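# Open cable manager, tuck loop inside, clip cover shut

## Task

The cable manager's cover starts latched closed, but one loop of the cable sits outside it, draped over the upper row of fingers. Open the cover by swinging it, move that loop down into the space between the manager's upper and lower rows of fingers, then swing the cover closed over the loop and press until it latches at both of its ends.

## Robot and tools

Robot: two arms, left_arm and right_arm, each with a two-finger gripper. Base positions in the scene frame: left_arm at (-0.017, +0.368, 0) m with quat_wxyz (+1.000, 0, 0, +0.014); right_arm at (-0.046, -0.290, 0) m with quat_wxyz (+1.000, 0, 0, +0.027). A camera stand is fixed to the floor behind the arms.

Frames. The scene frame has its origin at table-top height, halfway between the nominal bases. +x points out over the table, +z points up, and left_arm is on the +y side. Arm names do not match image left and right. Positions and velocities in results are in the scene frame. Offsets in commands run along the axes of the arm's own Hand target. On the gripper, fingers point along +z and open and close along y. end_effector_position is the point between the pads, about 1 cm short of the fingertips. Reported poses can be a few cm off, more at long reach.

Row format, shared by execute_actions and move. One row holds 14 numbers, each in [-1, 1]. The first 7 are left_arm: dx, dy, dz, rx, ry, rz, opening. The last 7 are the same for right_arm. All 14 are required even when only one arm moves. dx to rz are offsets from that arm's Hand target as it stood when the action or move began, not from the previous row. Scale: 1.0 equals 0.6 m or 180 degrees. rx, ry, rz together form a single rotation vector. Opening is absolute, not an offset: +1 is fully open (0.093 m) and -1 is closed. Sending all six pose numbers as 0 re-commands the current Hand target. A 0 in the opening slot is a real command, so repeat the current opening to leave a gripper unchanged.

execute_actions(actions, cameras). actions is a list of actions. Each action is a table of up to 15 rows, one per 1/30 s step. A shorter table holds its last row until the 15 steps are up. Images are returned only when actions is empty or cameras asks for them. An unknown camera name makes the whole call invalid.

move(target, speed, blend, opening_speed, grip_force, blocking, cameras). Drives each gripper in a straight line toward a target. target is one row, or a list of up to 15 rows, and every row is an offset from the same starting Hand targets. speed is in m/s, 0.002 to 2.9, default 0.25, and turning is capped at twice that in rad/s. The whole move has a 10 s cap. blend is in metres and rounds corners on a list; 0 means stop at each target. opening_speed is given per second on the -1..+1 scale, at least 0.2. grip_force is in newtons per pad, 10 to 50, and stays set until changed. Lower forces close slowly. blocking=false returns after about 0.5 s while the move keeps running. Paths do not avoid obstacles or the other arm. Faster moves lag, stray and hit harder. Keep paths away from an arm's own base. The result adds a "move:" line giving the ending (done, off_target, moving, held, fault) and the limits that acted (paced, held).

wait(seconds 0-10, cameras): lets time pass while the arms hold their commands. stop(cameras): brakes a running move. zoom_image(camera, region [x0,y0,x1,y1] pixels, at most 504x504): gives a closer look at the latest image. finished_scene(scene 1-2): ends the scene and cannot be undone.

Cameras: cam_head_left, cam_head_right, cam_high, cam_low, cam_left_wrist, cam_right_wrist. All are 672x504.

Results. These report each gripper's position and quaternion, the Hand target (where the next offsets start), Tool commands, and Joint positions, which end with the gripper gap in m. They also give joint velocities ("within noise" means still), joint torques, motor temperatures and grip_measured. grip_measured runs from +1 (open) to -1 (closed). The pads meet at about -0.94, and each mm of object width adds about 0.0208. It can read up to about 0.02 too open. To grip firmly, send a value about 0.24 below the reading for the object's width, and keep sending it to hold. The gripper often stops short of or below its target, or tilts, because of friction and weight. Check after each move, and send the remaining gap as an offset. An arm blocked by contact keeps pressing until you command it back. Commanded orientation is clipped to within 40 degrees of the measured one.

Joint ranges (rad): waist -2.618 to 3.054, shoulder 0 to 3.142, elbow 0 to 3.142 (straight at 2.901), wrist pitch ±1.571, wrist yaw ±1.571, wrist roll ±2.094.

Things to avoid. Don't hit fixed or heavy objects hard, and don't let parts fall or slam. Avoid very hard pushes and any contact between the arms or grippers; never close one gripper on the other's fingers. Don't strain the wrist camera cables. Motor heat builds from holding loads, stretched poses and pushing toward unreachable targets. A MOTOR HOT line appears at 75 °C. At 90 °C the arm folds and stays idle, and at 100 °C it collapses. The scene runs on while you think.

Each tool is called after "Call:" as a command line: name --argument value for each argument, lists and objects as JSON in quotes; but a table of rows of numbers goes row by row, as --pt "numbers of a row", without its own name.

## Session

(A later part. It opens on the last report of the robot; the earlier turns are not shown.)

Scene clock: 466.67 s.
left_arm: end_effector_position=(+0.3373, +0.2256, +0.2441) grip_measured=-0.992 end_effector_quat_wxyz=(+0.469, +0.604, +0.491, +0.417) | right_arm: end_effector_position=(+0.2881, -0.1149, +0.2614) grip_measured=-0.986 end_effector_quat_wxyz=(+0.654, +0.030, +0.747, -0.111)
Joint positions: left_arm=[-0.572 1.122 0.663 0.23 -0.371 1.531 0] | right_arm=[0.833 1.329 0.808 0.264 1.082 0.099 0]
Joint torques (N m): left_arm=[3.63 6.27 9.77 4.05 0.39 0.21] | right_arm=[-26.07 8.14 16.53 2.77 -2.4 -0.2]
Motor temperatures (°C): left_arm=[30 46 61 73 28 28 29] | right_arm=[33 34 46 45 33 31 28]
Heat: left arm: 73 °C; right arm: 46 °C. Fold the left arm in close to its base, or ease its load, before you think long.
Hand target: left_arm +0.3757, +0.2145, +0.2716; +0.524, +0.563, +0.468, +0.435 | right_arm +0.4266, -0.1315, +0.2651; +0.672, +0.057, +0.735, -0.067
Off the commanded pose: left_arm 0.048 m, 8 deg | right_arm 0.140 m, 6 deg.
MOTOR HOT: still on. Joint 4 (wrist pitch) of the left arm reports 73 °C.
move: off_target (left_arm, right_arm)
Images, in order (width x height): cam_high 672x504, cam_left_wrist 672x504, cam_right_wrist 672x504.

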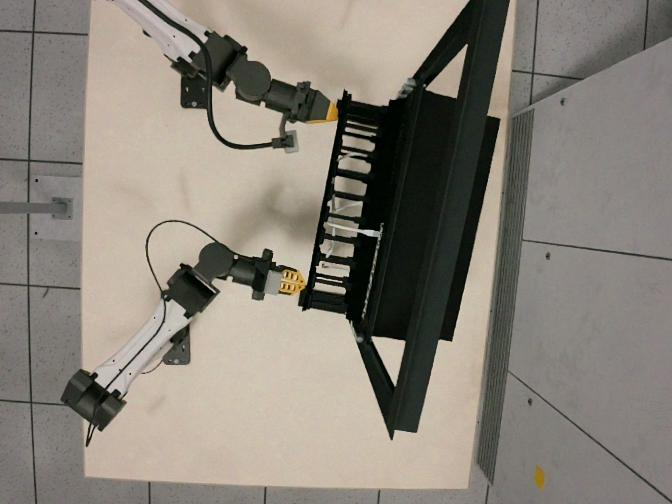

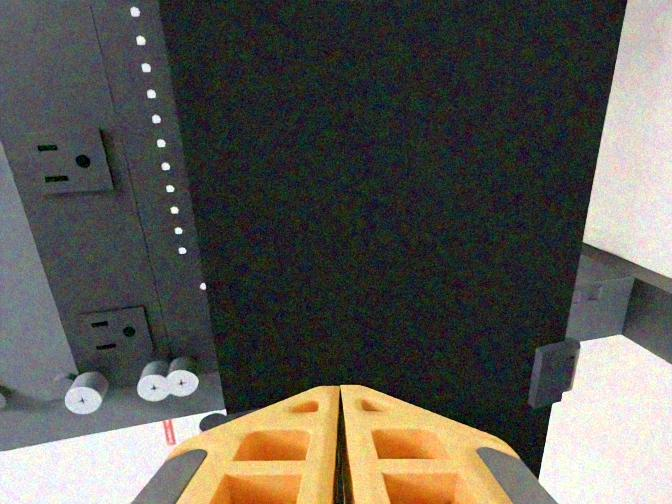

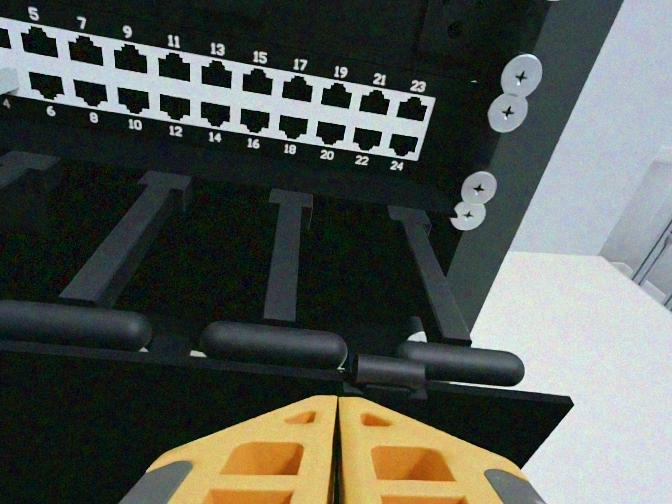

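Call:
zoom_image --camera "cam_right_wrist" --region '[180, 290, 600, 440]'

Scaled by 1.200 from the camera's 672x504 image, which has a finer 960x720 frame.

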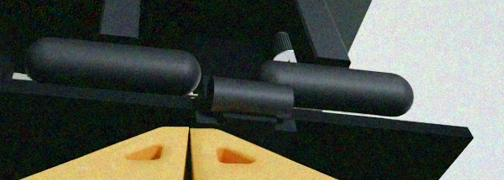

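Call:
move --pt "0 0 0 0 0 0 -1 0.0 0.0 -0.2 0 0 0 -1" --pt "0 0 0 0 0 0 -1 0.0 0.0 -0.3 0 0 0 -1" --speed '[0.15,0.1]' --cameras '["cam_right_wrist","cam_high"]'

Call:
zoom_image --camera "cam_high" --region '[240, 80, 430, 330]'

Scene clock: 469.53 s.
left_arm: end_effector_position=(+0.3369, +0.2258, +0.2436) grip_measured=-0.992 end_effector_quat_wxyz=(+0.468, +0.605, +0.491, +0.417) | right_arm: end_effector_position=(+0.2537, -0.0971, +0.2725) grip_measured=-0.986 end_effector_quat_wxyz=(+0.667, +0.044, +0.740, -0.077)
Joint positions: left_arm=[-0.572 1.121 0.663 0.225 -0.373 1.531 0] | right_arm=[0.97 1.274 0.804 0.205 1.187 0.191 0]
Joint torques (N m): left_arm=[3.55 6.35 9.69 4.05 0.43 0.12] | right_arm=[0.57 -7.45 7.72 1.37 0.17 0.1]
Motor temperatures (°C): left_arm=[30 46 61 73 29 28 29] | right_arm=[34 34 46 46 33 31 28]
Heat: left arm: 73 °C; right arm: 46 °C. Fold the left arm in close to its base, or ease its load, before you think long.
Hand target: left_arm +0.3756, +0.2145, +0.2717; +0.524, +0.563, +0.468, +0.435 | right_arm +0.2502, -0.0999, +0.2807; +0.672, +0.057, +0.735, -0.067
Off the commanded pose: left_arm 0.049 m, 9 deg | right_arm 0.009 m, 2 deg.
MOTOR HOT: still on. Joint 4 (wrist pitch) of the left arm reports 73 °C.
move: off_target (left_arm)
Images, in order (width x height): cam_high 672x504, cam_right_wrist 672x504.

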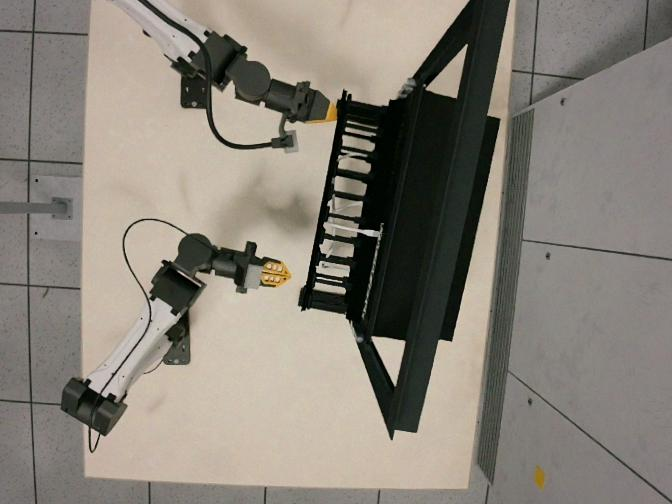

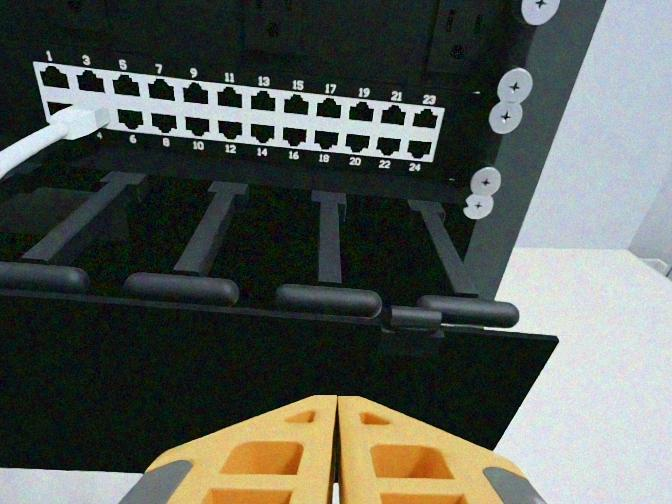

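Scaled by 2.016 from the camera's 672x504 image, which has a finer 960x720 frame.

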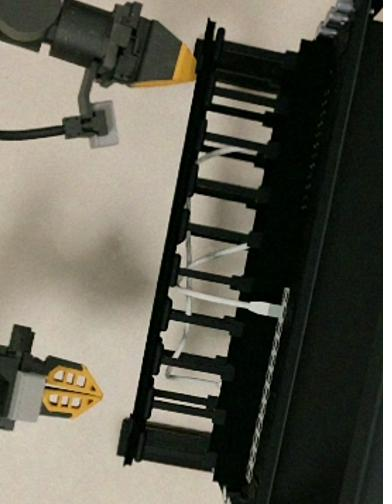

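Call:
move --pt "0 0 -0.2 0 0 0 -1 0.0 0.0 0 0 0 0 -1" --speed '[0.1]' --cameras '["cam_right_wrist","cam_left_wrist","cam_high"]'

Call:
zoom_image --camera "cam_high" --region '[240, 80, 430, 330]'

Scene clock: 471.63 s.
left_arm: end_effector_position=(+0.2587, +0.2355, +0.2829) grip_measured=-0.992 end_effector_quat_wxyz=(+0.525, +0.566, +0.465, +0.434) | right_arm: end_effector_position=(+0.2536, -0.0972, +0.2724) grip_measured=-0.986 end_effector_quat_wxyz=(+0.667, +0.044, +0.740, -0.077)
Joint positions: left_arm=[-0.766 0.731 0.536 0.111 -0.543 1.531 0] | right_arm=[0.97 1.274 0.804 0.204 1.187 0.192 0]
Joint torques (N m): left_arm=[-0.38 -0.53 5.26 1.99 -0.17 -0.05] | right_arm=[0.5 -7.47 7.77 1.37 0.2 0.09]
Motor temperatures (°C): left_arm=[30 45 61 71 28 28 29] | right_arm=[33 34 46 45 32 31 28]
Heat: left arm: 71 °C; right arm: 46 °C.
Hand target: left_arm +0.2580, +0.2365, +0.2804; +0.524, +0.564, +0.468, +0.435 | right_arm +0.2502, -0.0999, +0.2808; +0.672, +0.057, +0.735, -0.067
Off the commanded pose: left_arm 0.003 m, 0 deg | right_arm 0.009 m, 2 deg.
MOTOR HOT: cleared for the motors of the left arm.
move: done
Images, in order (width x height): cam_high 672x504, cam_left_wrist 672x504, cam_right_wrist 672x504.

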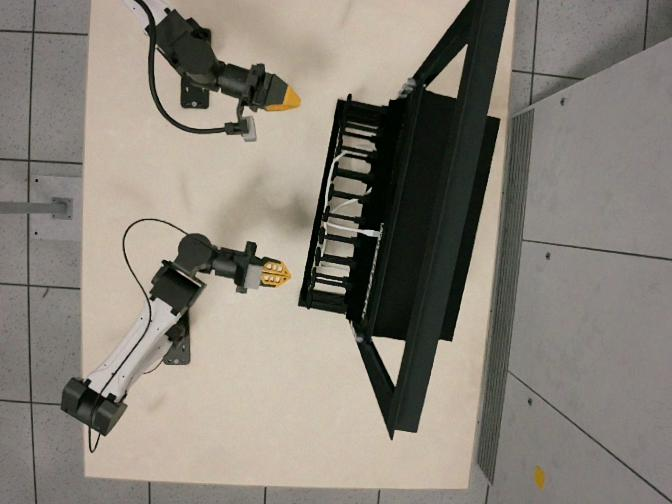

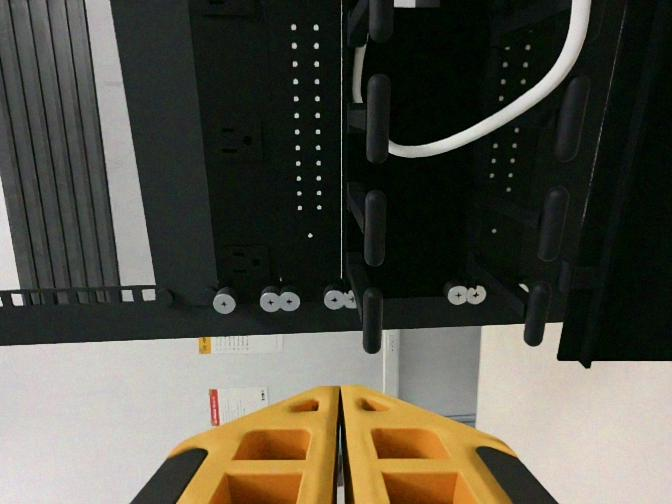

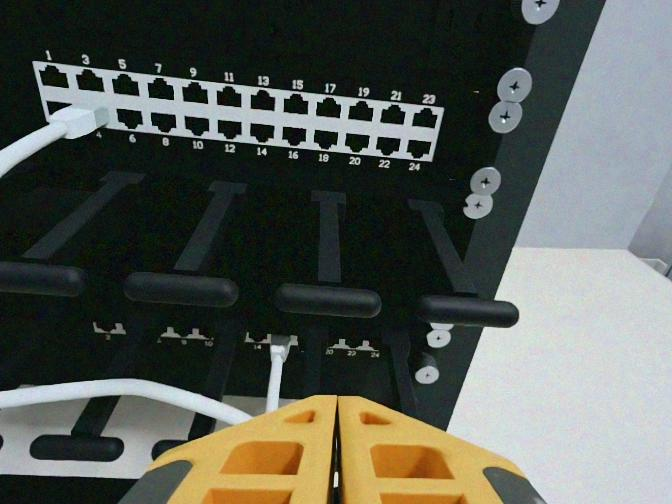

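Scaled by 2.016 from the camera's 672x504 image, which has a finer 960x720 frame.

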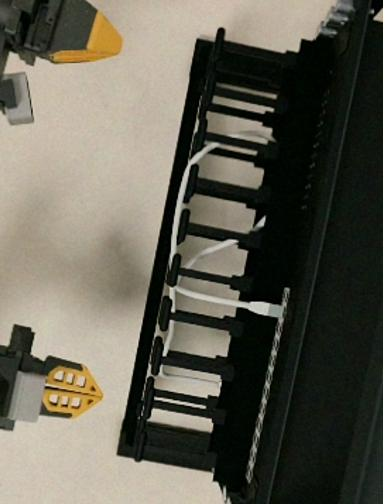

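Call:
move --pt "0 0 -0.08 0 0 0 -1 0.0 -0.03 -0.1 0 0 0 -1" --pt "-0.15 0 -0.08 0 0 0 -1 -0.01 -0.142 -0.1 0 0 0 -1" --pt "-0.18 0.05 -0.08 0 0 0 -1 0.06 -0.31 -0.1 -0.25 -0.002 -0.019 -1" --pt "-0.18 0.05 -0.08 0 0 0 -1 0.06 -0.31 -0.1 -0.493 -0.005 -0.0385 -1" --speed 0.3

Scene clock: 479.07 s.
left_arm: end_effector_position=(+0.1933, +0.1399, +0.2984) grip_measured=-0.992 end_effector_quat_wxyz=(+0.511, +0.580, +0.457, +0.441) | right_arm: end_effector_position=(+0.1579, -0.2740, +0.2456) grip_measured=-0.986 end_effector_quat_wxyz=(+0.664, -0.235, +0.669, +0.238)
Joint positions: left_arm=[-1.372 0.997 0.734 0.046 -1.142 1.418 0] | right_arm=[-0.941 0.751 0.578 -0.87 -1.564 -1.037 0]
Joint torques (N m): left_arm=[-0.38 -1.29 8.95 1.69 -0.32 -0.14] | right_arm=[0.65 -0.95 8.75 0.75 -0.69 -0.21]
Motor temperatures (°C): left_arm=[30 44 61 64 28 28 29] | right_arm=[33 34 45 44 32 31 28]
Heat: left arm: 64 °C; right arm: 45 °C.
Hand target: left_arm +0.1933, +0.1387, +0.3138; +0.524, +0.564, +0.468, +0.435 | right_arm +0.1556, -0.2727, +0.2541; +0.522, -0.468, +0.570, +0.428
Off the commanded pose: left_arm 0.015 m, 3 deg | right_arm 0.009 m, 40 deg; orientation clipped.
joint sent to its limit (right arm) — joint 5 (wrist yaw), lower limit. The joint targets are off in orientation, not in position.
move: off_target (left_arm, right_arm); limits=paced

Call:
move --pt "0 0 0 0 0 0 -1 0.02 -0.228 -0.02 0 0 0 -1" --pt "-0.053 -0.076 0.052 0.133 0 0 0.1 0.19 -0.228 0.014 0 0 0 -1" --speed 0.3

Call:
move --pt "0 0 0 0 0 0 0.1 -0.0105 -0.0217 0.1485 0 0 0 -1" --pt "0 0 0 0 0 0 0.1 -0.0165 -0.0187 0.2415 0 0 0 -1" --speed 0.2 --cameras '["cam_right_wrist"]'

Scene clock: 485.67 s.
left_arm: end_effector_position=(+0.2122, +0.1073, +0.2540) grip_measured=+0.099 end_effector_quat_wxyz=(+0.381, +0.670, +0.539, +0.339) | right_arm: end_effector_position=(+0.2869, -0.3015, +0.1371) grip_measured=-0.985 end_effector_quat_wxyz=(+0.512, -0.417, +0.663, +0.352)
Joint positions: left_arm=[-1.261 1.303 1.15 -0.694 -0.877 0.905 0.05] | right_arm=[-0.598 1.984 1.268 -1.378 -1.304 -2.069 0]
Joint torques (N m): left_arm=[0.43 -3.11 8.55 1.37 -0.27 -0.13] | right_arm=[0.62 -8.65 7.25 -0.74 -0.5 -0.18]
Motor temperatures (°C): left_arm=[29 44 61 59 28 28 29] | right_arm=[32 34 45 43 32 31 28]
Heat: left arm: 61 °C; right arm: 45 °C.
Hand target: left_arm +0.2147, +0.1023, +0.2660; +0.395, +0.660, +0.548, +0.329 | right_arm +0.2896, -0.3011, +0.1399; +0.522, -0.468, +0.570, +0.428
Off the commanded pose: left_arm 0.013 m, 3 deg | right_arm 0.004 m, 15 deg.
joint sent to its limit (right arm) — joint 6 (wrist roll), lower limit. The joint targets are off in orientation, not in position.
move: off_target (left_arm, right_arm); target 2's new opening was sent with left_arm's hand 0.013 m and 2 deg from that target

Scene clock: 488.83 s.
left_arm: end_effector_position=(+0.2122, +0.1073, +0.2540) grip_measured=+0.099 end_effector_quat_wxyz=(+0.381, +0.670, +0.539, +0.339) | right_arm: end_effector_position=(+0.3286, -0.1620, +0.1232) grip_measured=-0.985 end_effector_quat_wxyz=(+0.493, -0.477, +0.560, +0.464)
Joint positions: left_arm=[-1.261 1.303 1.15 -0.694 -0.877 0.905 0.05] | right_arm=[-0.163 2.06 1.254 -0.743 -1.487 -1.499 0]
Joint torques (N m): left_arm=[0.54 -3.26 8.8 1.39 -0.23 -0.11] | right_arm=[0.09 -14.78 5.16 0.37 -0.59 0.08]
Motor temperatures (°C): left_arm=[29 44 61 57 28 28 29] | right_arm=[32 35 44 42 32 30 28]
Heat: left arm: 61 °C; right arm: 44 °C.
Hand target: left_arm +0.2147, +0.1023, +0.2660; +0.395, +0.660, +0.548, +0.329 | right_arm +0.3290, -0.1609, +0.1370; +0.522, -0.468, +0.570, +0.428
Off the commanded pose: left_arm 0.013 m, 3 deg | right_arm 0.014 m, 6 deg.
move: off_target (left_arm, right_arm)
Images, in order (width x height): cam_right_wrist 672x504.

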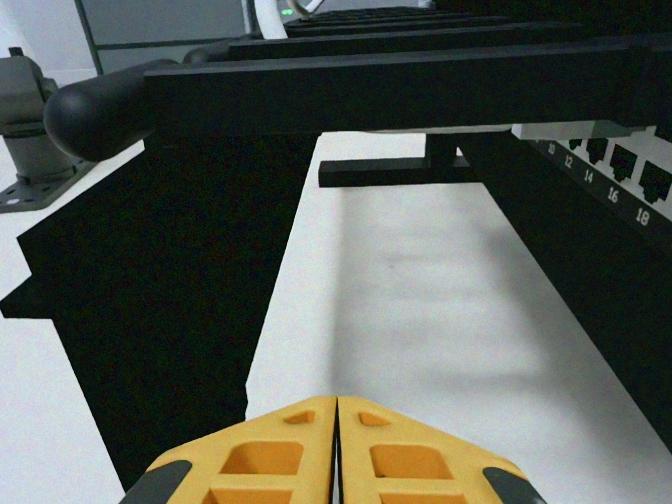

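Joint posture differs a bit but fine. Lift; then left pinch.

Call:
move --pt "0 0 0 0 0 0 0.1 0.003 0.072 0 0 0 0 -1" --pt "0 0 0 0 0 0 0.1 -0.022 0.12 0 0 0 0 -1" --pt "0 0 0 0 0 0 0.1 -0.067 0.15 0 0 0 0 -1" --pt "0 0 0 0 0 0 0.1 -0.105 0.166 0 0 0 0 -1" --speed 0.12 --blend '[0.01,0.01,0.01,0]' --cameras '["cam_right_wrist","cam_left_wrist"]'

Scene clock: 491.80 s.
left_arm: end_effector_position=(+0.2122, +0.1073, +0.2540) grip_measured=+0.099 end_effector_quat_wxyz=(+0.381, +0.670, +0.539, +0.339) | right_arm: end_effector_position=(+0.2304, -0.1383, +0.1893) grip_measured=-0.985 end_effector_quat_wxyz=(+0.499, -0.458, +0.586, +0.445)
Joint positions: left_arm=[-1.261 1.303 1.15 -0.694 -0.877 0.905 0.05] | right_arm=[-0.107 1.369 0.644 0.03 -1.405 -0.624 0]
Joint torques (N m): left_arm=[0.39 -3.18 8.55 1.41 -0.28 -0.15] | right_arm=[0.68 -7.91 7.05 1.5 -0.36 0.04]
Motor temperatures (°C): left_arm=[29 44 60 56 28 28 29] | right_arm=[31 35 44 42 32 30 28]
Heat: left arm: 60 °C; right arm: 44 °C.
Hand target: left_arm +0.2147, +0.1023, +0.2660; +0.395, +0.660, +0.548, +0.329 | right_arm +0.2323, -0.1360, +0.1996; +0.522, -0.468, +0.570, +0.428
Off the commanded pose: left_arm 0.013 m, 3 deg | right_arm 0.011 m, 4 deg.
move: off_target (left_arm, right_arm)
Images, in order (width x height): cam_left_wrist 672x504, cam_right_wrist 672x504.

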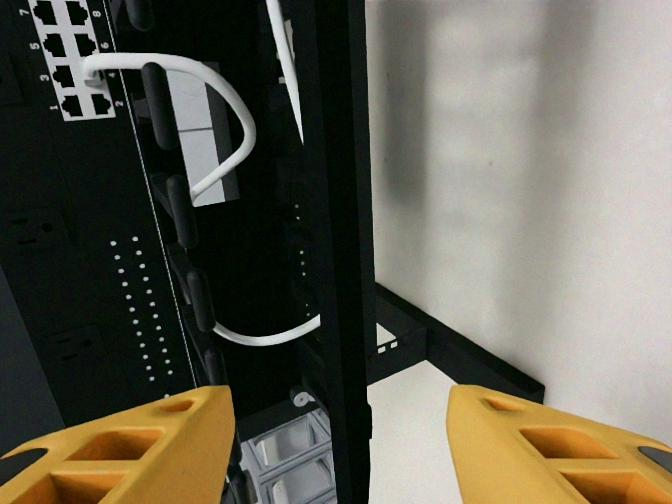

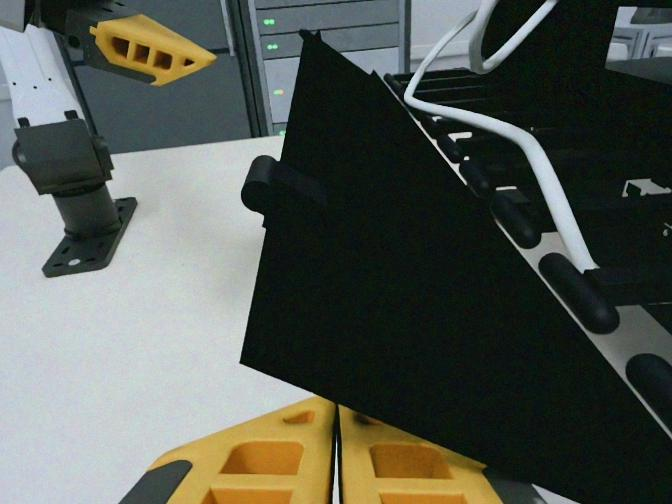

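Call:
move --pt "0 -0.019 0.138 0 0 0 0.1 0 0 0 0 0 0 -1" --pt "0 -0.019 0.138 0 0 0 -1 0 0 0 0 0 0 -1" --pt "0 0.0225 0.1537 0.128 0 0 -1 0 0 0 0 0 0 -1" --pt "0 0.06 0.177 0.25 0 0 -1 0 0 0 0 0 0 -1" --speed 0.13 --cameras '["cam_right_wrist","cam_left_wrist"]'

Scene clock: 498.07 s.
left_arm: end_effector_position=(+0.3126, +0.0899, +0.2373) grip_measured=-0.950 end_effector_quat_wxyz=(+0.120, +0.741, +0.653, +0.102) | right_arm: end_effector_position=(+0.2289, -0.1383, +0.1863) grip_measured=-0.985 end_effector_quat_wxyz=(+0.497, -0.456, +0.589, +0.445)
Joint positions: left_arm=[-0.801 2.086 2.367 -1.594 -0.183 0.949 0] | right_arm=[-0.107 1.367 0.633 0.032 -1.401 -0.624 0]
Joint torques (N m): left_arm=[1.21 -7.47 8.16 1.14 0.1 0.9] | right_arm=[0.65 -7.76 8.32 1.35 -0.41 -0.09]
Motor temperatures (°C): left_arm=[29 44 60 54 28 28 29] | right_arm=[31 35 44 42 32 30 28]
Heat: left arm: 60 °C; right arm: 44 °C.
Hand target: left_arm +0.3234, +0.0819, +0.2476; +0.113, +0.761, +0.632, +0.094 | right_arm +0.2316, -0.1363, +0.2001; +0.516, -0.474, +0.570, +0.428 (not the last commanded pose)
Off the commanded pose: left_arm 0.017 m, 3 deg | right_arm 0.014 m, 4 deg.
joint read past its limit (left arm) — joint 4 (wrist pitch), lower limit.
joint sent to its limit (left arm) — joint 4 (wrist pitch), lower limit. The joint targets are off in orientation, not in position.
move: off_target (left_arm, right_arm)
Images, in order (width x height): cam_left_wrist 672x504, cam_right_wrist 672x504.

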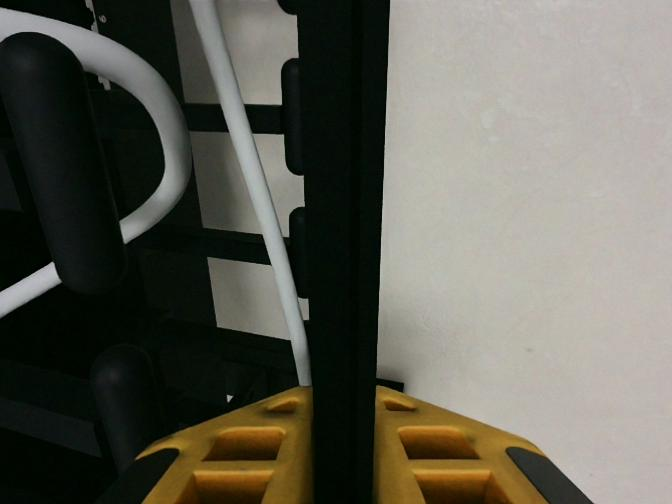

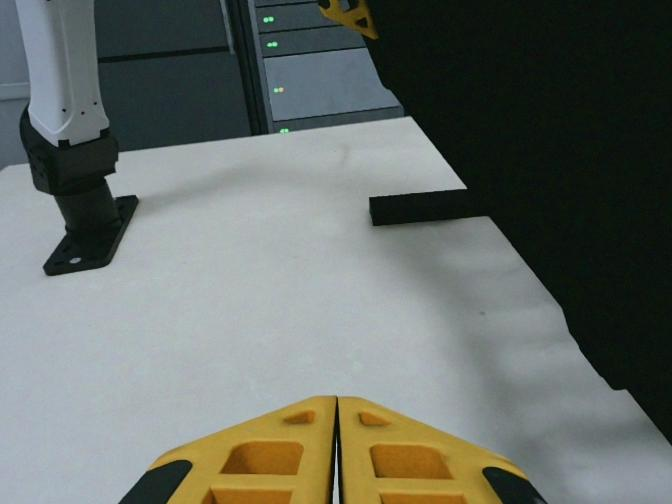

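Call:
move --pt "0 0 0 0 0 0 -1 -0.02 0.1 -0.08 0 0 0 -1" --pt "0 0 0 0 0 0 -1 -0.12 0.14 -0.1 0.25 0.0025 0.019 -1" --pt "0 0 0 0 0 0 -1 -0.125 0.12 -0.066 0.493 0.005 0.0385 -1" --speed 0.3

Scene clock: 504.83 s.
left_arm: end_effector_position=(+0.3126, +0.0899, +0.2373) grip_measured=-0.950 end_effector_quat_wxyz=(+0.120, +0.741, +0.653, +0.102) | right_arm: end_effector_position=(+0.1538, -0.1537, +0.2683) grip_measured=-0.985 end_effector_quat_wxyz=(+0.675, +0.026, +0.734, -0.068)
Joint positions: left_arm=[-0.801 2.086 2.367 -1.594 -0.183 0.949 0] | right_arm=[1.307 0.926 0.733 -0.64 1.464 0.765 0]
Joint torques (N m): left_arm=[1.09 -7.39 8.08 1.09 0.04 0.89] | right_arm=[-0.76 -1.54 10.09 0.92 0.44 0.08]
Motor temperatures (°C): left_arm=[29 45 59 52 28 29 30] | right_arm=[31 35 44 42 31 30 28]
Heat: left arm: 59 °C; right arm: 44 °C.
Hand target: left_arm +0.3234, +0.0819, +0.2476; +0.113, +0.761, +0.632, +0.094 | right_arm +0.1549, -0.1544, +0.2786; +0.672, +0.051, +0.736, -0.068
Off the commanded pose: left_arm 0.017 m, 3 deg | right_arm 0.010 m, 3 deg.
joint read past its limit (left arm) — joint 4 (wrist pitch), lower limit.
joint sent to its limit (left arm) — joint 4 (wrist pitch), lower limit. The joint targets are off in orientation, not in position.
move: off_target (left_arm, right_arm)

Call:
move --pt "0 0 0 0 0 0 -1 -0.01 0.095 0.1 0 0 0 -1" --pt "0 0 0 0 0 0 -1 -0.01 0.095 0.24 0 0 0 -1" --speed 0.12 --cameras '["cam_right_wrist","cam_high"]'

Scene clock: 508.60 s.
left_arm: end_effector_position=(+0.3158, +0.0894, +0.2386) grip_measured=-0.950 end_effector_quat_wxyz=(+0.124, +0.739, +0.654, +0.103) | right_arm: end_effector_position=(+0.2611, -0.1227, +0.2697) grip_measured=-0.985 end_effector_quat_wxyz=(+0.662, +0.042, +0.740, -0.107)
Joint positions: left_arm=[-0.797 2.092 2.38 -1.591 -0.185 0.95 0] | right_arm=[0.901 1.23 0.761 0.216 1.161 0.13 0]
Joint torques (N m): left_arm=[0.81 -7.9 7.3 1.05 0.11 0.88] | right_arm=[-11.79 1.1 10.03 2.35 -1.43 -0.13]
Motor temperatures (°C): left_arm=[29 45 59 51 28 29 30] | right_arm=[31 34 44 43 31 30 28]
Heat: left arm: 59 °C; right arm: 44 °C.
Hand target: left_arm +0.3236, +0.0820, +0.2477; +0.113, +0.761, +0.632, +0.094 | right_arm +0.3063, -0.1224, +0.2701; +0.672, +0.051, +0.736, -0.068
Off the commanded pose: left_arm 0.014 m, 4 deg | right_arm 0.045 m, 5 deg.
joint read past its limit (left arm) — joint 4 (wrist pitch), lower limit.
joint sent to its limit (left arm) — joint 4 (wrist pitch), lower limit. The joint targets are off in orientation, not in position.
move: off_target (left_arm, right_arm)
Images, in order (width x height): cam_high 672x504, cam_right_wrist 672x504.

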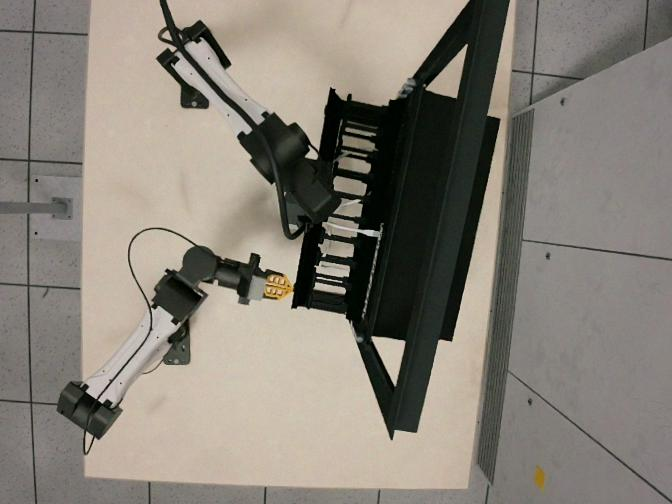

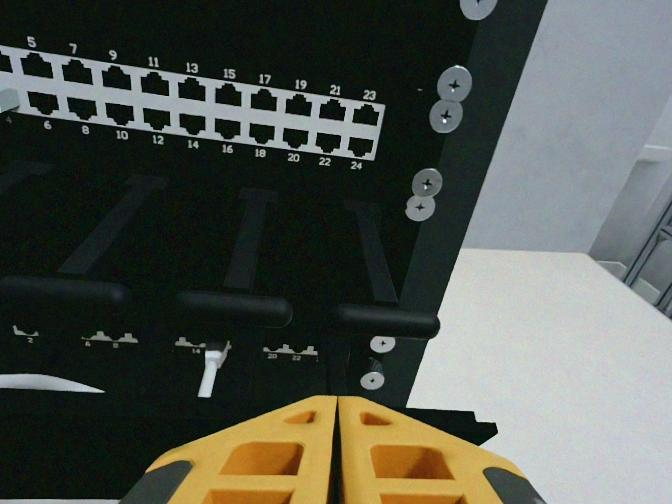

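Call:
move --pt "0 0 0 0 0 0 -0.2 0.012 0 0.03 0 0 0 -1" --pt "0 0 -0.15 0 0 0 -0.2 0.012 0 0.03 0 0 0 -1" --pt "0.008 -0.1 -0.23 -0.05 0 0 -0.4 0.012 0 0.03 0 0 0 -1" --pt "0.008 -0.172 -0.16 -0.383 0 0 -1 0.012 0 0.03 0 0 0 -1" --speed 0.3 --cameras '["cam_right_wrist","cam_high"]'

Scene clock: 515.37 s.
left_arm: end_effector_position=(+0.1996, +0.1048, +0.3049) grip_measured=-0.992 end_effector_quat_wxyz=(+0.519, +0.573, +0.465, +0.433) | right_arm: end_effector_position=(+0.2742, -0.1250, +0.2738) grip_measured=-0.985 end_effector_quat_wxyz=(+0.673, +0.061, +0.732, -0.090)
Joint positions: left_arm=[-1.379 1.153 0.835 0.103 -1.149 1.389 0] | right_arm=[0.855 1.256 0.758 0.318 1.119 0.112 0]
Joint torques (N m): left_arm=[0.38 -4.34 5.16 1.84 -0.31 0.17] | right_arm=[-12.26 2.95 9.22 2.06 -1.58 -0.08]
Motor temperatures (°C): left_arm=[29 46 59 50 28 29 30] | right_arm=[32 34 44 44 32 30 28]
Heat: left arm: 59 °C; right arm: 44 °C.
Hand target: left_arm +0.1999, +0.1100, +0.3096; +0.524, +0.563, +0.468, +0.435 | right_arm +0.3233, -0.1255, +0.2614; +0.672, +0.051, +0.736, -0.068
Off the commanded pose: left_arm 0.007 m, 1 deg | right_arm 0.051 m, 3 deg.
move: off_target (right_arm); target 3's new opening was sent with left_arm's hand 0.002 m and 14 deg from that target
Images, in order (width x height): cam_high 672x504, cam_right_wrist 672x504.

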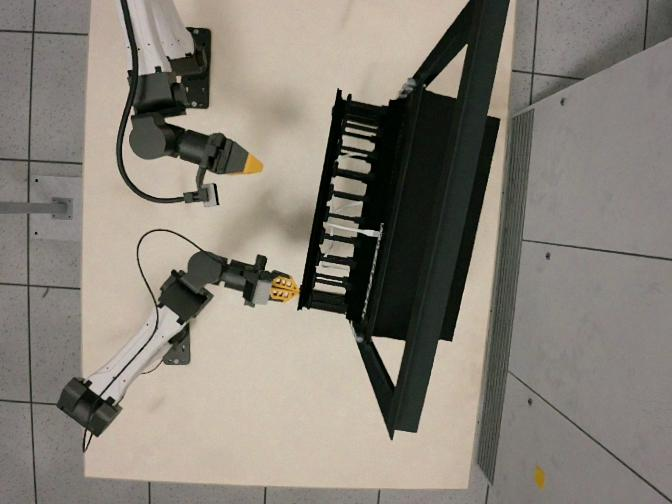

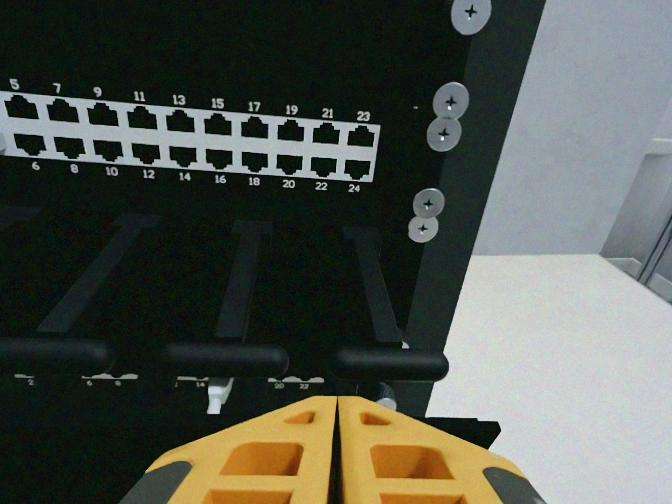

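Call:
move --pt "0.225 -0.054 0.064 0 0 0 -1 0.0 0 0.0 0 0 0 -1" --pt "0.225 -0.055 0.208 0 0 0 -1 0.0 0 0.03 0 0 0 -1" --pt "0.225 -0.055 0.26 0 0 0 -1 0.0 0 0.1 0 0 0 -1" --speed '[0.3,0.12,0.08]' --cameras '["cam_right_wrist","cam_left_wrist","cam_high"]'

Call:
zoom_image --camera "cam_high" --region '[240, 80, 430, 330]'

Scene clock: 519.30 s.
left_arm: end_effector_position=(+0.3376, +0.2294, +0.2367) grip_measured=-0.992 end_effector_quat_wxyz=(+0.486, +0.582, +0.488, +0.433) | right_arm: end_effector_position=(+0.2854, -0.1272, +0.2757) grip_measured=-0.985 end_effector_quat_wxyz=(+0.680, +0.067, +0.726, -0.079)
Joint positions: left_arm=[-0.572 1.136 0.579 0.391 -0.393 1.537 0] | right_arm=[0.814 1.276 0.755 0.389 1.073 0.092 0]
Joint torques (N m): left_arm=[3.62 6.27 13.42 3 0.67 0.11] | right_arm=[-20.33 8.73 12.56 2 -2.23 -0.05]
Motor temperatures (°C): left_arm=[29 45 59 51 28 29 30] | right_arm=[34 34 44 45 32 30 28]
Heat: left arm: 59 °C; right arm: 45 °C.
Hand target: left_arm +0.3752, +0.2146, +0.2654; +0.524, +0.563, +0.468, +0.435 | right_arm +0.3822, -0.1356, +0.2561; +0.672, +0.051, +0.736, -0.068
Off the commanded pose: left_arm 0.050 m, 5 deg | right_arm 0.099 m, 3 deg.
move: off_target (left_arm, right_arm)
Images, in order (width x height): cam_high 672x504, cam_left_wrist 672x504, cam_right_wrist 672x504.

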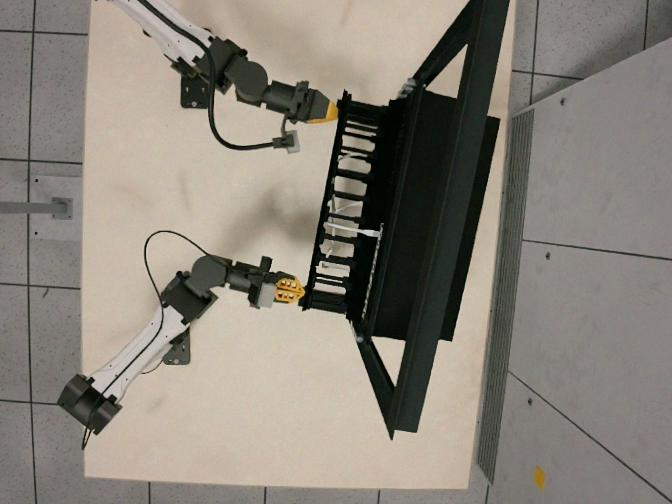

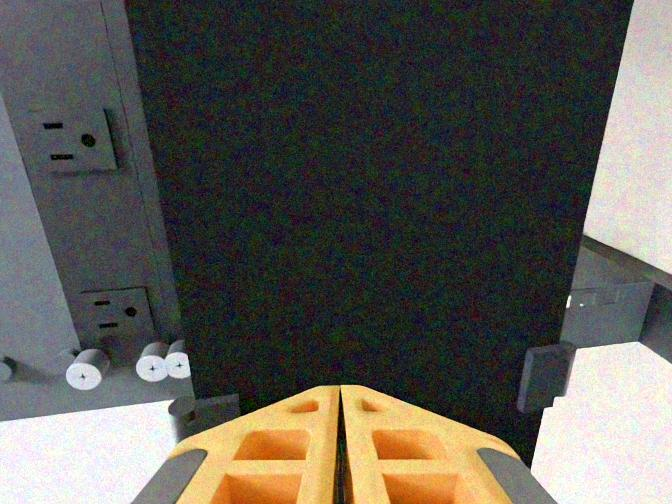

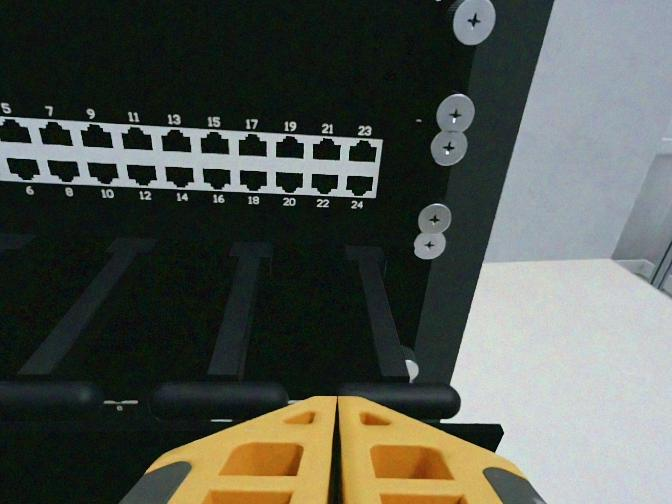

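Scaled by 2.016 from the camera's 672x504 image, which has a finer 960x720 frame.

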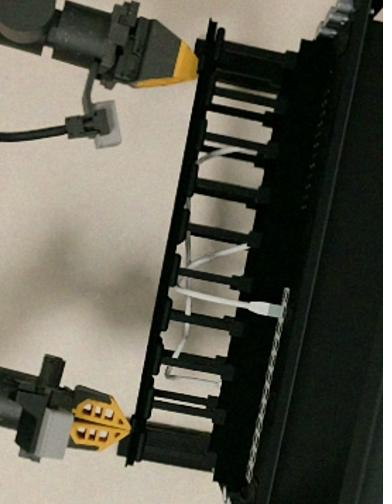

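Call:
move --pt "0 0.015 0.07 0 0 0 -1 0.0 0 0.04 0 0 0 -1" --pt "0 0.02 0.14 0 0 0 -1 0.0 0 0.06 0 0 0 -1" --speed '[0.12,0.1]' --cameras '["cam_right_wrist","cam_left_wrist","cam_high"]'

Call:
zoom_image --camera "cam_high" --region '[240, 80, 430, 330]'

Scene clock: 523.07 s.
left_arm: end_effector_position=(+0.3411, +0.2292, +0.2394) grip_measured=-0.992 end_effector_quat_wxyz=(+0.386, +0.674, +0.511, +0.367) | right_arm: end_effector_position=(+0.2862, -0.1279, +0.2756) grip_measured=-0.986 end_effector_quat_wxyz=(+0.680, +0.062, +0.727, -0.072)
Joint positions: left_arm=[-0.532 1.18 0.892 -0.183 -0.307 1.53 0] | right_arm=[0.804 1.265 0.745 0.392 1.046 0.089 0]
Joint torques (N m): left_arm=[5.61 13.97 9.61 6.23 0.23 0.01] | right_arm=[-24.98 12.31 14.15 2.1 -2.44 -0.03]
Motor temperatures (°C): left_arm=[29 47 61 60 29 28 29] | right_arm=[38 35 44 46 33 30 28]
Heat: left arm: 61 °C; right arm: 46 °C.
Hand target: left_arm +0.4584, +0.1990, +0.2712; +0.524, +0.564, +0.468, +0.435 | right_arm +0.4176, -0.1419, +0.2530; +0.672, +0.051, +0.736, -0.068
Off the commanded pose: left_arm 0.125 m, 22 deg | right_arm 0.134 m, 2 deg.
move: off_target (left_arm, right_arm)
Images, in order (width x height): cam_high 672x504, cam_left_wrist 672x504, cam_right_wrist 672x504.

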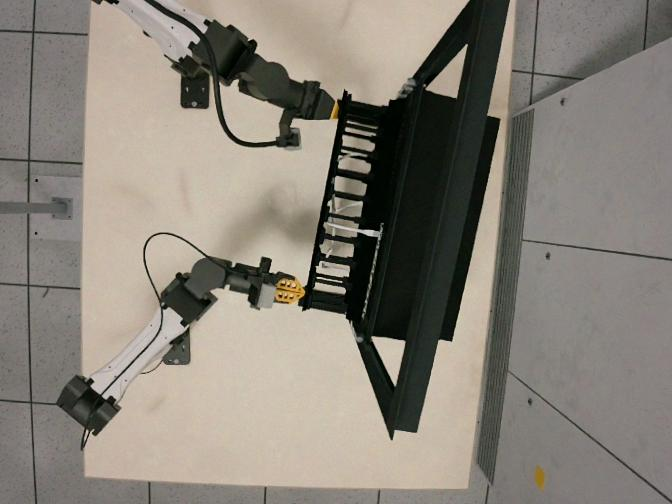

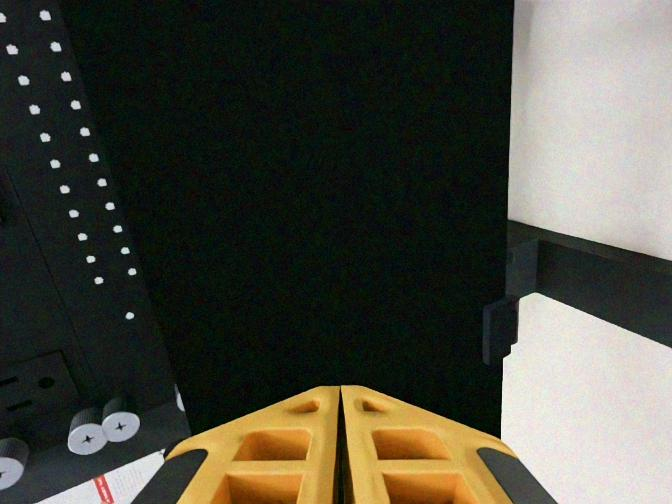

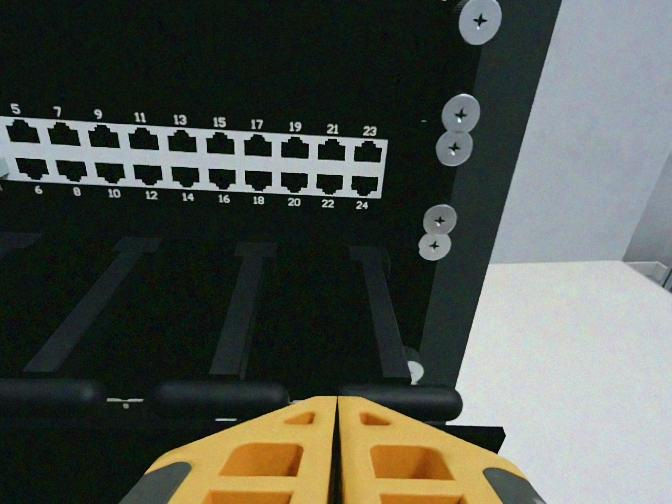

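Scaled by 2.016 from the camera's 672x504 image, which has a finer 960x720 frame.

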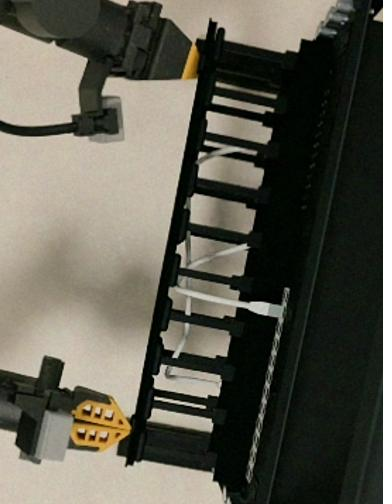

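Call:
zoom_image --camera "cam_high" --region '[330, 80, 380, 130]'

Call:
zoom_image --camera "cam_high" --region '[290, 270, 350, 330]'

Call:
zoom_image --camera "cam_right_wrist" --region '[80, 340, 520, 450]'

Scaled by 10.080 from the camera's 672x504 image, which has a finer 960x720 frame.

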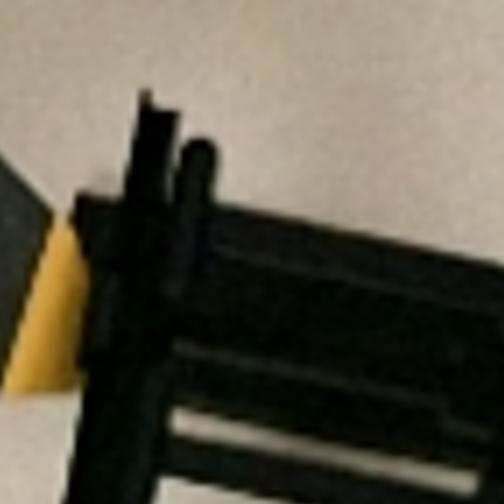

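Scaled by 8.400 from the camera's 672x504 image, which has a finer 960x720 frame.

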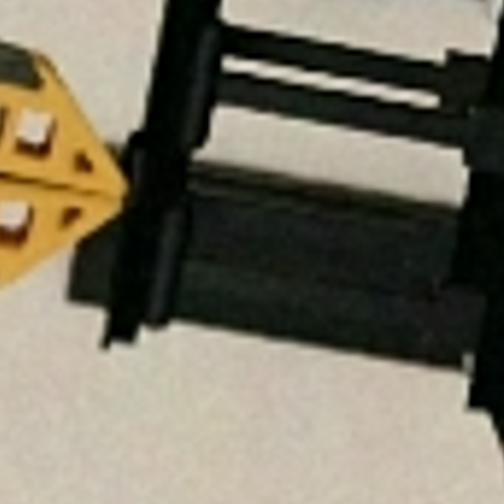

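Scaled by 1.145 from the camera's 672x504 image, which has a finer 960x720 frame.

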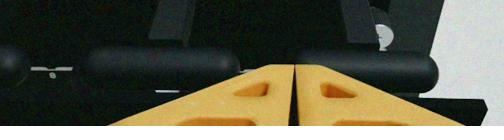

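Call:
move --pt "0 -0.0 -0.13 0 0 0 -1 0.0 0 -0.04 0 0 0 -1" --pt "0 0.02 -0.15 0 0 0 -1 0.0 0 -0.04 0 0 0 -1" --pt "0 0.005 -0.05 0 0 0 -1 0.0 0 -0.04 0 0 0 -1" --pt "0 -0.035 0.02 0 0 0 -1 0.0 0 -0.04 0 0 0 -1" --pt "0 -0.05 0.1 0 0 0 -1 0.0 0 -0.04 0 0 0 -1" --speed '[0.15,0.12,0.1,0.1,0.1]' --cameras '["cam_right_wrist","cam_left_wrist","cam_high"]'

Call:
zoom_image --camera "cam_high" --region '[330, 80, 380, 130]'

Scene clock: 532.27 s.
left_arm: end_effector_position=(+0.3425, +0.2290, +0.2389) grip_measured=-0.992 end_effector_quat_wxyz=(+0.343, +0.700, +0.535, +0.326) | right_arm: end_effector_position=(+0.2858, -0.1282, +0.2756) grip_measured=-0.986 end_effector_quat_wxyz=(+0.686, +0.062, +0.722, -0.061)
Joint positions: left_arm=[-0.516 1.251 1.051 -0.411 -0.274 1.491 0] | right_arm=[0.8 1.256 0.723 0.434 1.027 0.083 0]
Joint torques (N m): left_arm=[6.76 18.32 7.04 7.01 0.03 0.13] | right_arm=[-21.53 11.63 14.54 1.87 -2.11 -0.03]
Motor temperatures (°C): left_arm=[31 53 61 84 28 28 29] | right_arm=[45 36 45 46 34 30 28]
Heat: left arm: 84 °C; right arm: 46 °C. Fold the left arm in close to its base, or ease its load, before you think long.
Hand target: left_arm +0.5151, +0.1884, +0.2372; +0.524, +0.563, +0.468, +0.435 | right_arm +0.3940, -0.1377, +0.2551; +0.672, +0.051, +0.736, -0.068
Off the commanded pose: left_arm 0.177 m, 30 deg | right_arm 0.111 m, 3 deg.
MOTOR HOT: joint 4 (wrist pitch) of the left arm reports 84 °C; the controller's stop level is 90 °C. To cool a motor, set the load down, stop pushing, or move to a pose that needs little force.
move: off_target (left_arm, right_arm)
Images, in order (width x height): cam_high 672x504, cam_left_wrist 672x504, cam_right_wrist 672x504.

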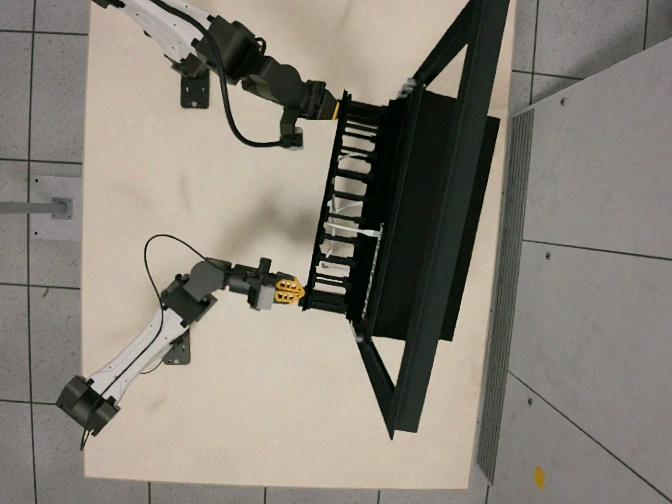

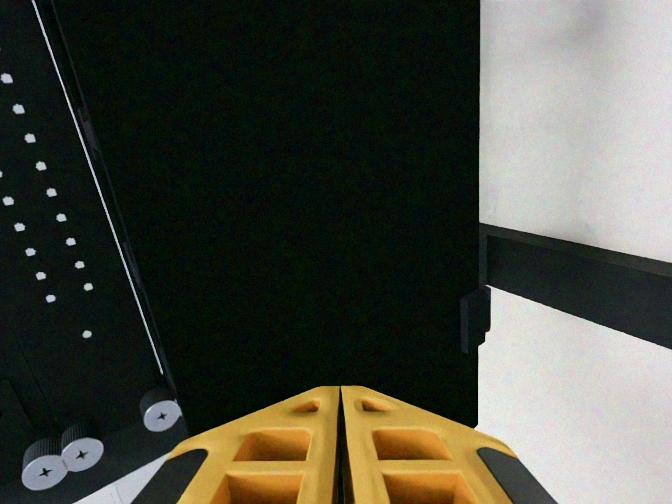

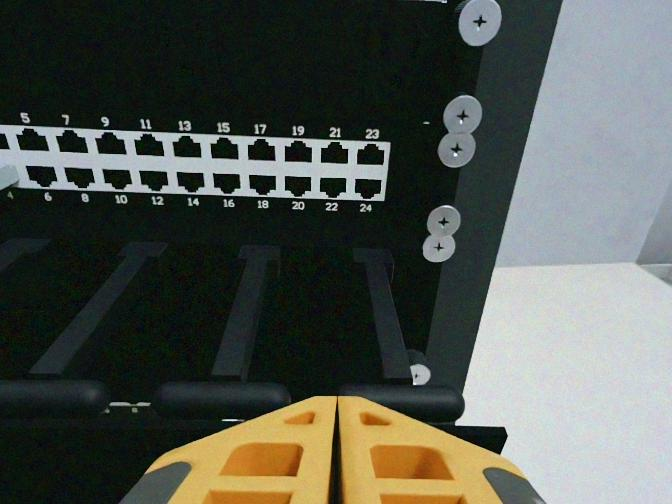

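Scaled by 10.080 from the camera's 672x504 image, which has a finer 960x720 frame.

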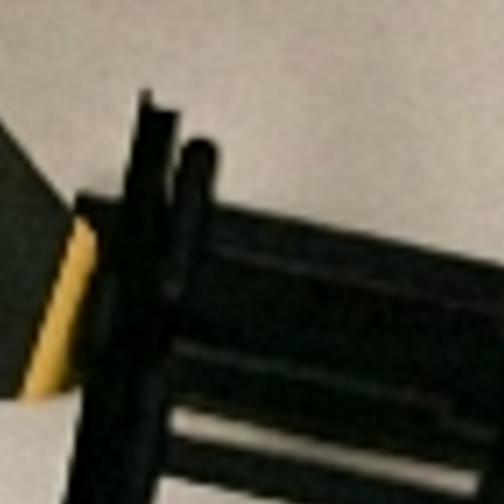

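Call:
move --pt "0 0.0 -0.3 0 0 0 -1 0.0 0 -0.03 0 0 0 -1" --pt "0 0.03 -0.45 0 0 0 -1 0.0 0 -0.03 0 0 0 -1" --speed '[0.3,0.2]' --cameras '["cam_left_wrist","cam_high"]'

Call:
zoom_image --camera "cam_high" --region '[330, 80, 380, 130]'

Scene clock: 535.20 s.
left_arm: end_effector_position=(+0.2521, +0.2369, +0.2736) grip_measured=-0.992 end_effector_quat_wxyz=(+0.523, +0.568, +0.465, +0.434) | right_arm: end_effector_position=(+0.2856, -0.1282, +0.2757) grip_measured=-0.986 end_effector_quat_wxyz=(+0.686, +0.062, +0.722, -0.060)
Joint positions: left_arm=[-0.789 0.699 0.499 0.108 -0.566 1.528 0] | right_arm=[0.8 1.255 0.721 0.435 1.025 0.083 0]
Joint torques (N m): left_arm=[-0.46 -0.23 6.06 1.97 -0.25 -0.03] | right_arm=[-18.69 10.39 14.11 1.83 -1.88 -0.04]
Motor temperatures (°C): left_arm=[30 52 61 82 28 28 29] | right_arm=[46 36 45 46 34 30 28]
Heat: left arm: 82 °C; right arm: 46 °C. Fold the left arm in close to its base, or ease its load, before you think long.
Hand target: left_arm +0.2517, +0.2376, +0.2744; +0.524, +0.564, +0.468, +0.435 | right_arm +0.3763, -0.1346, +0.2567; +0.672, +0.051, +0.736, -0.068
Off the commanded pose: left_arm 0.001 m, 1 deg | right_arm 0.093 m, 3 deg.
MOTOR HOT: still on. Joint 4 (wrist pitch) of the left arm reports 82 °C.
move: off_target (right_arm)
Images, in order (width x height): cam_high 672x504, cam_left_wrist 672x504.

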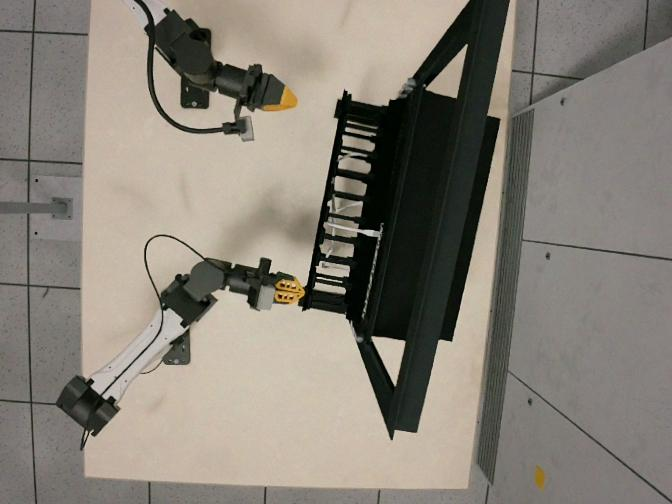

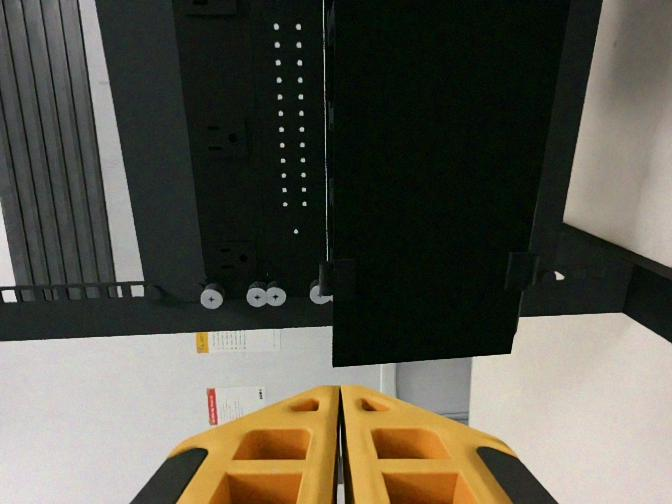

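Scaled by 10.080 from the camera's 672x504 image, which has a finer 960x720 frame.

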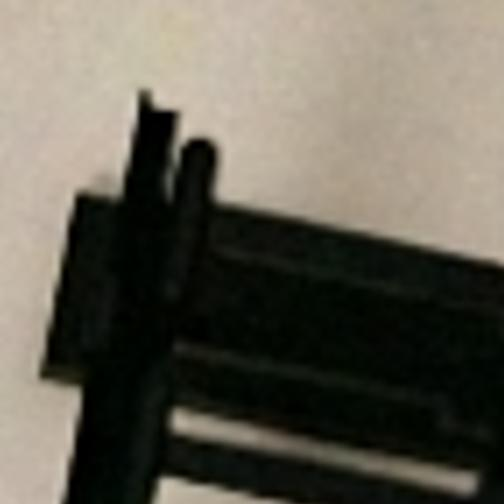

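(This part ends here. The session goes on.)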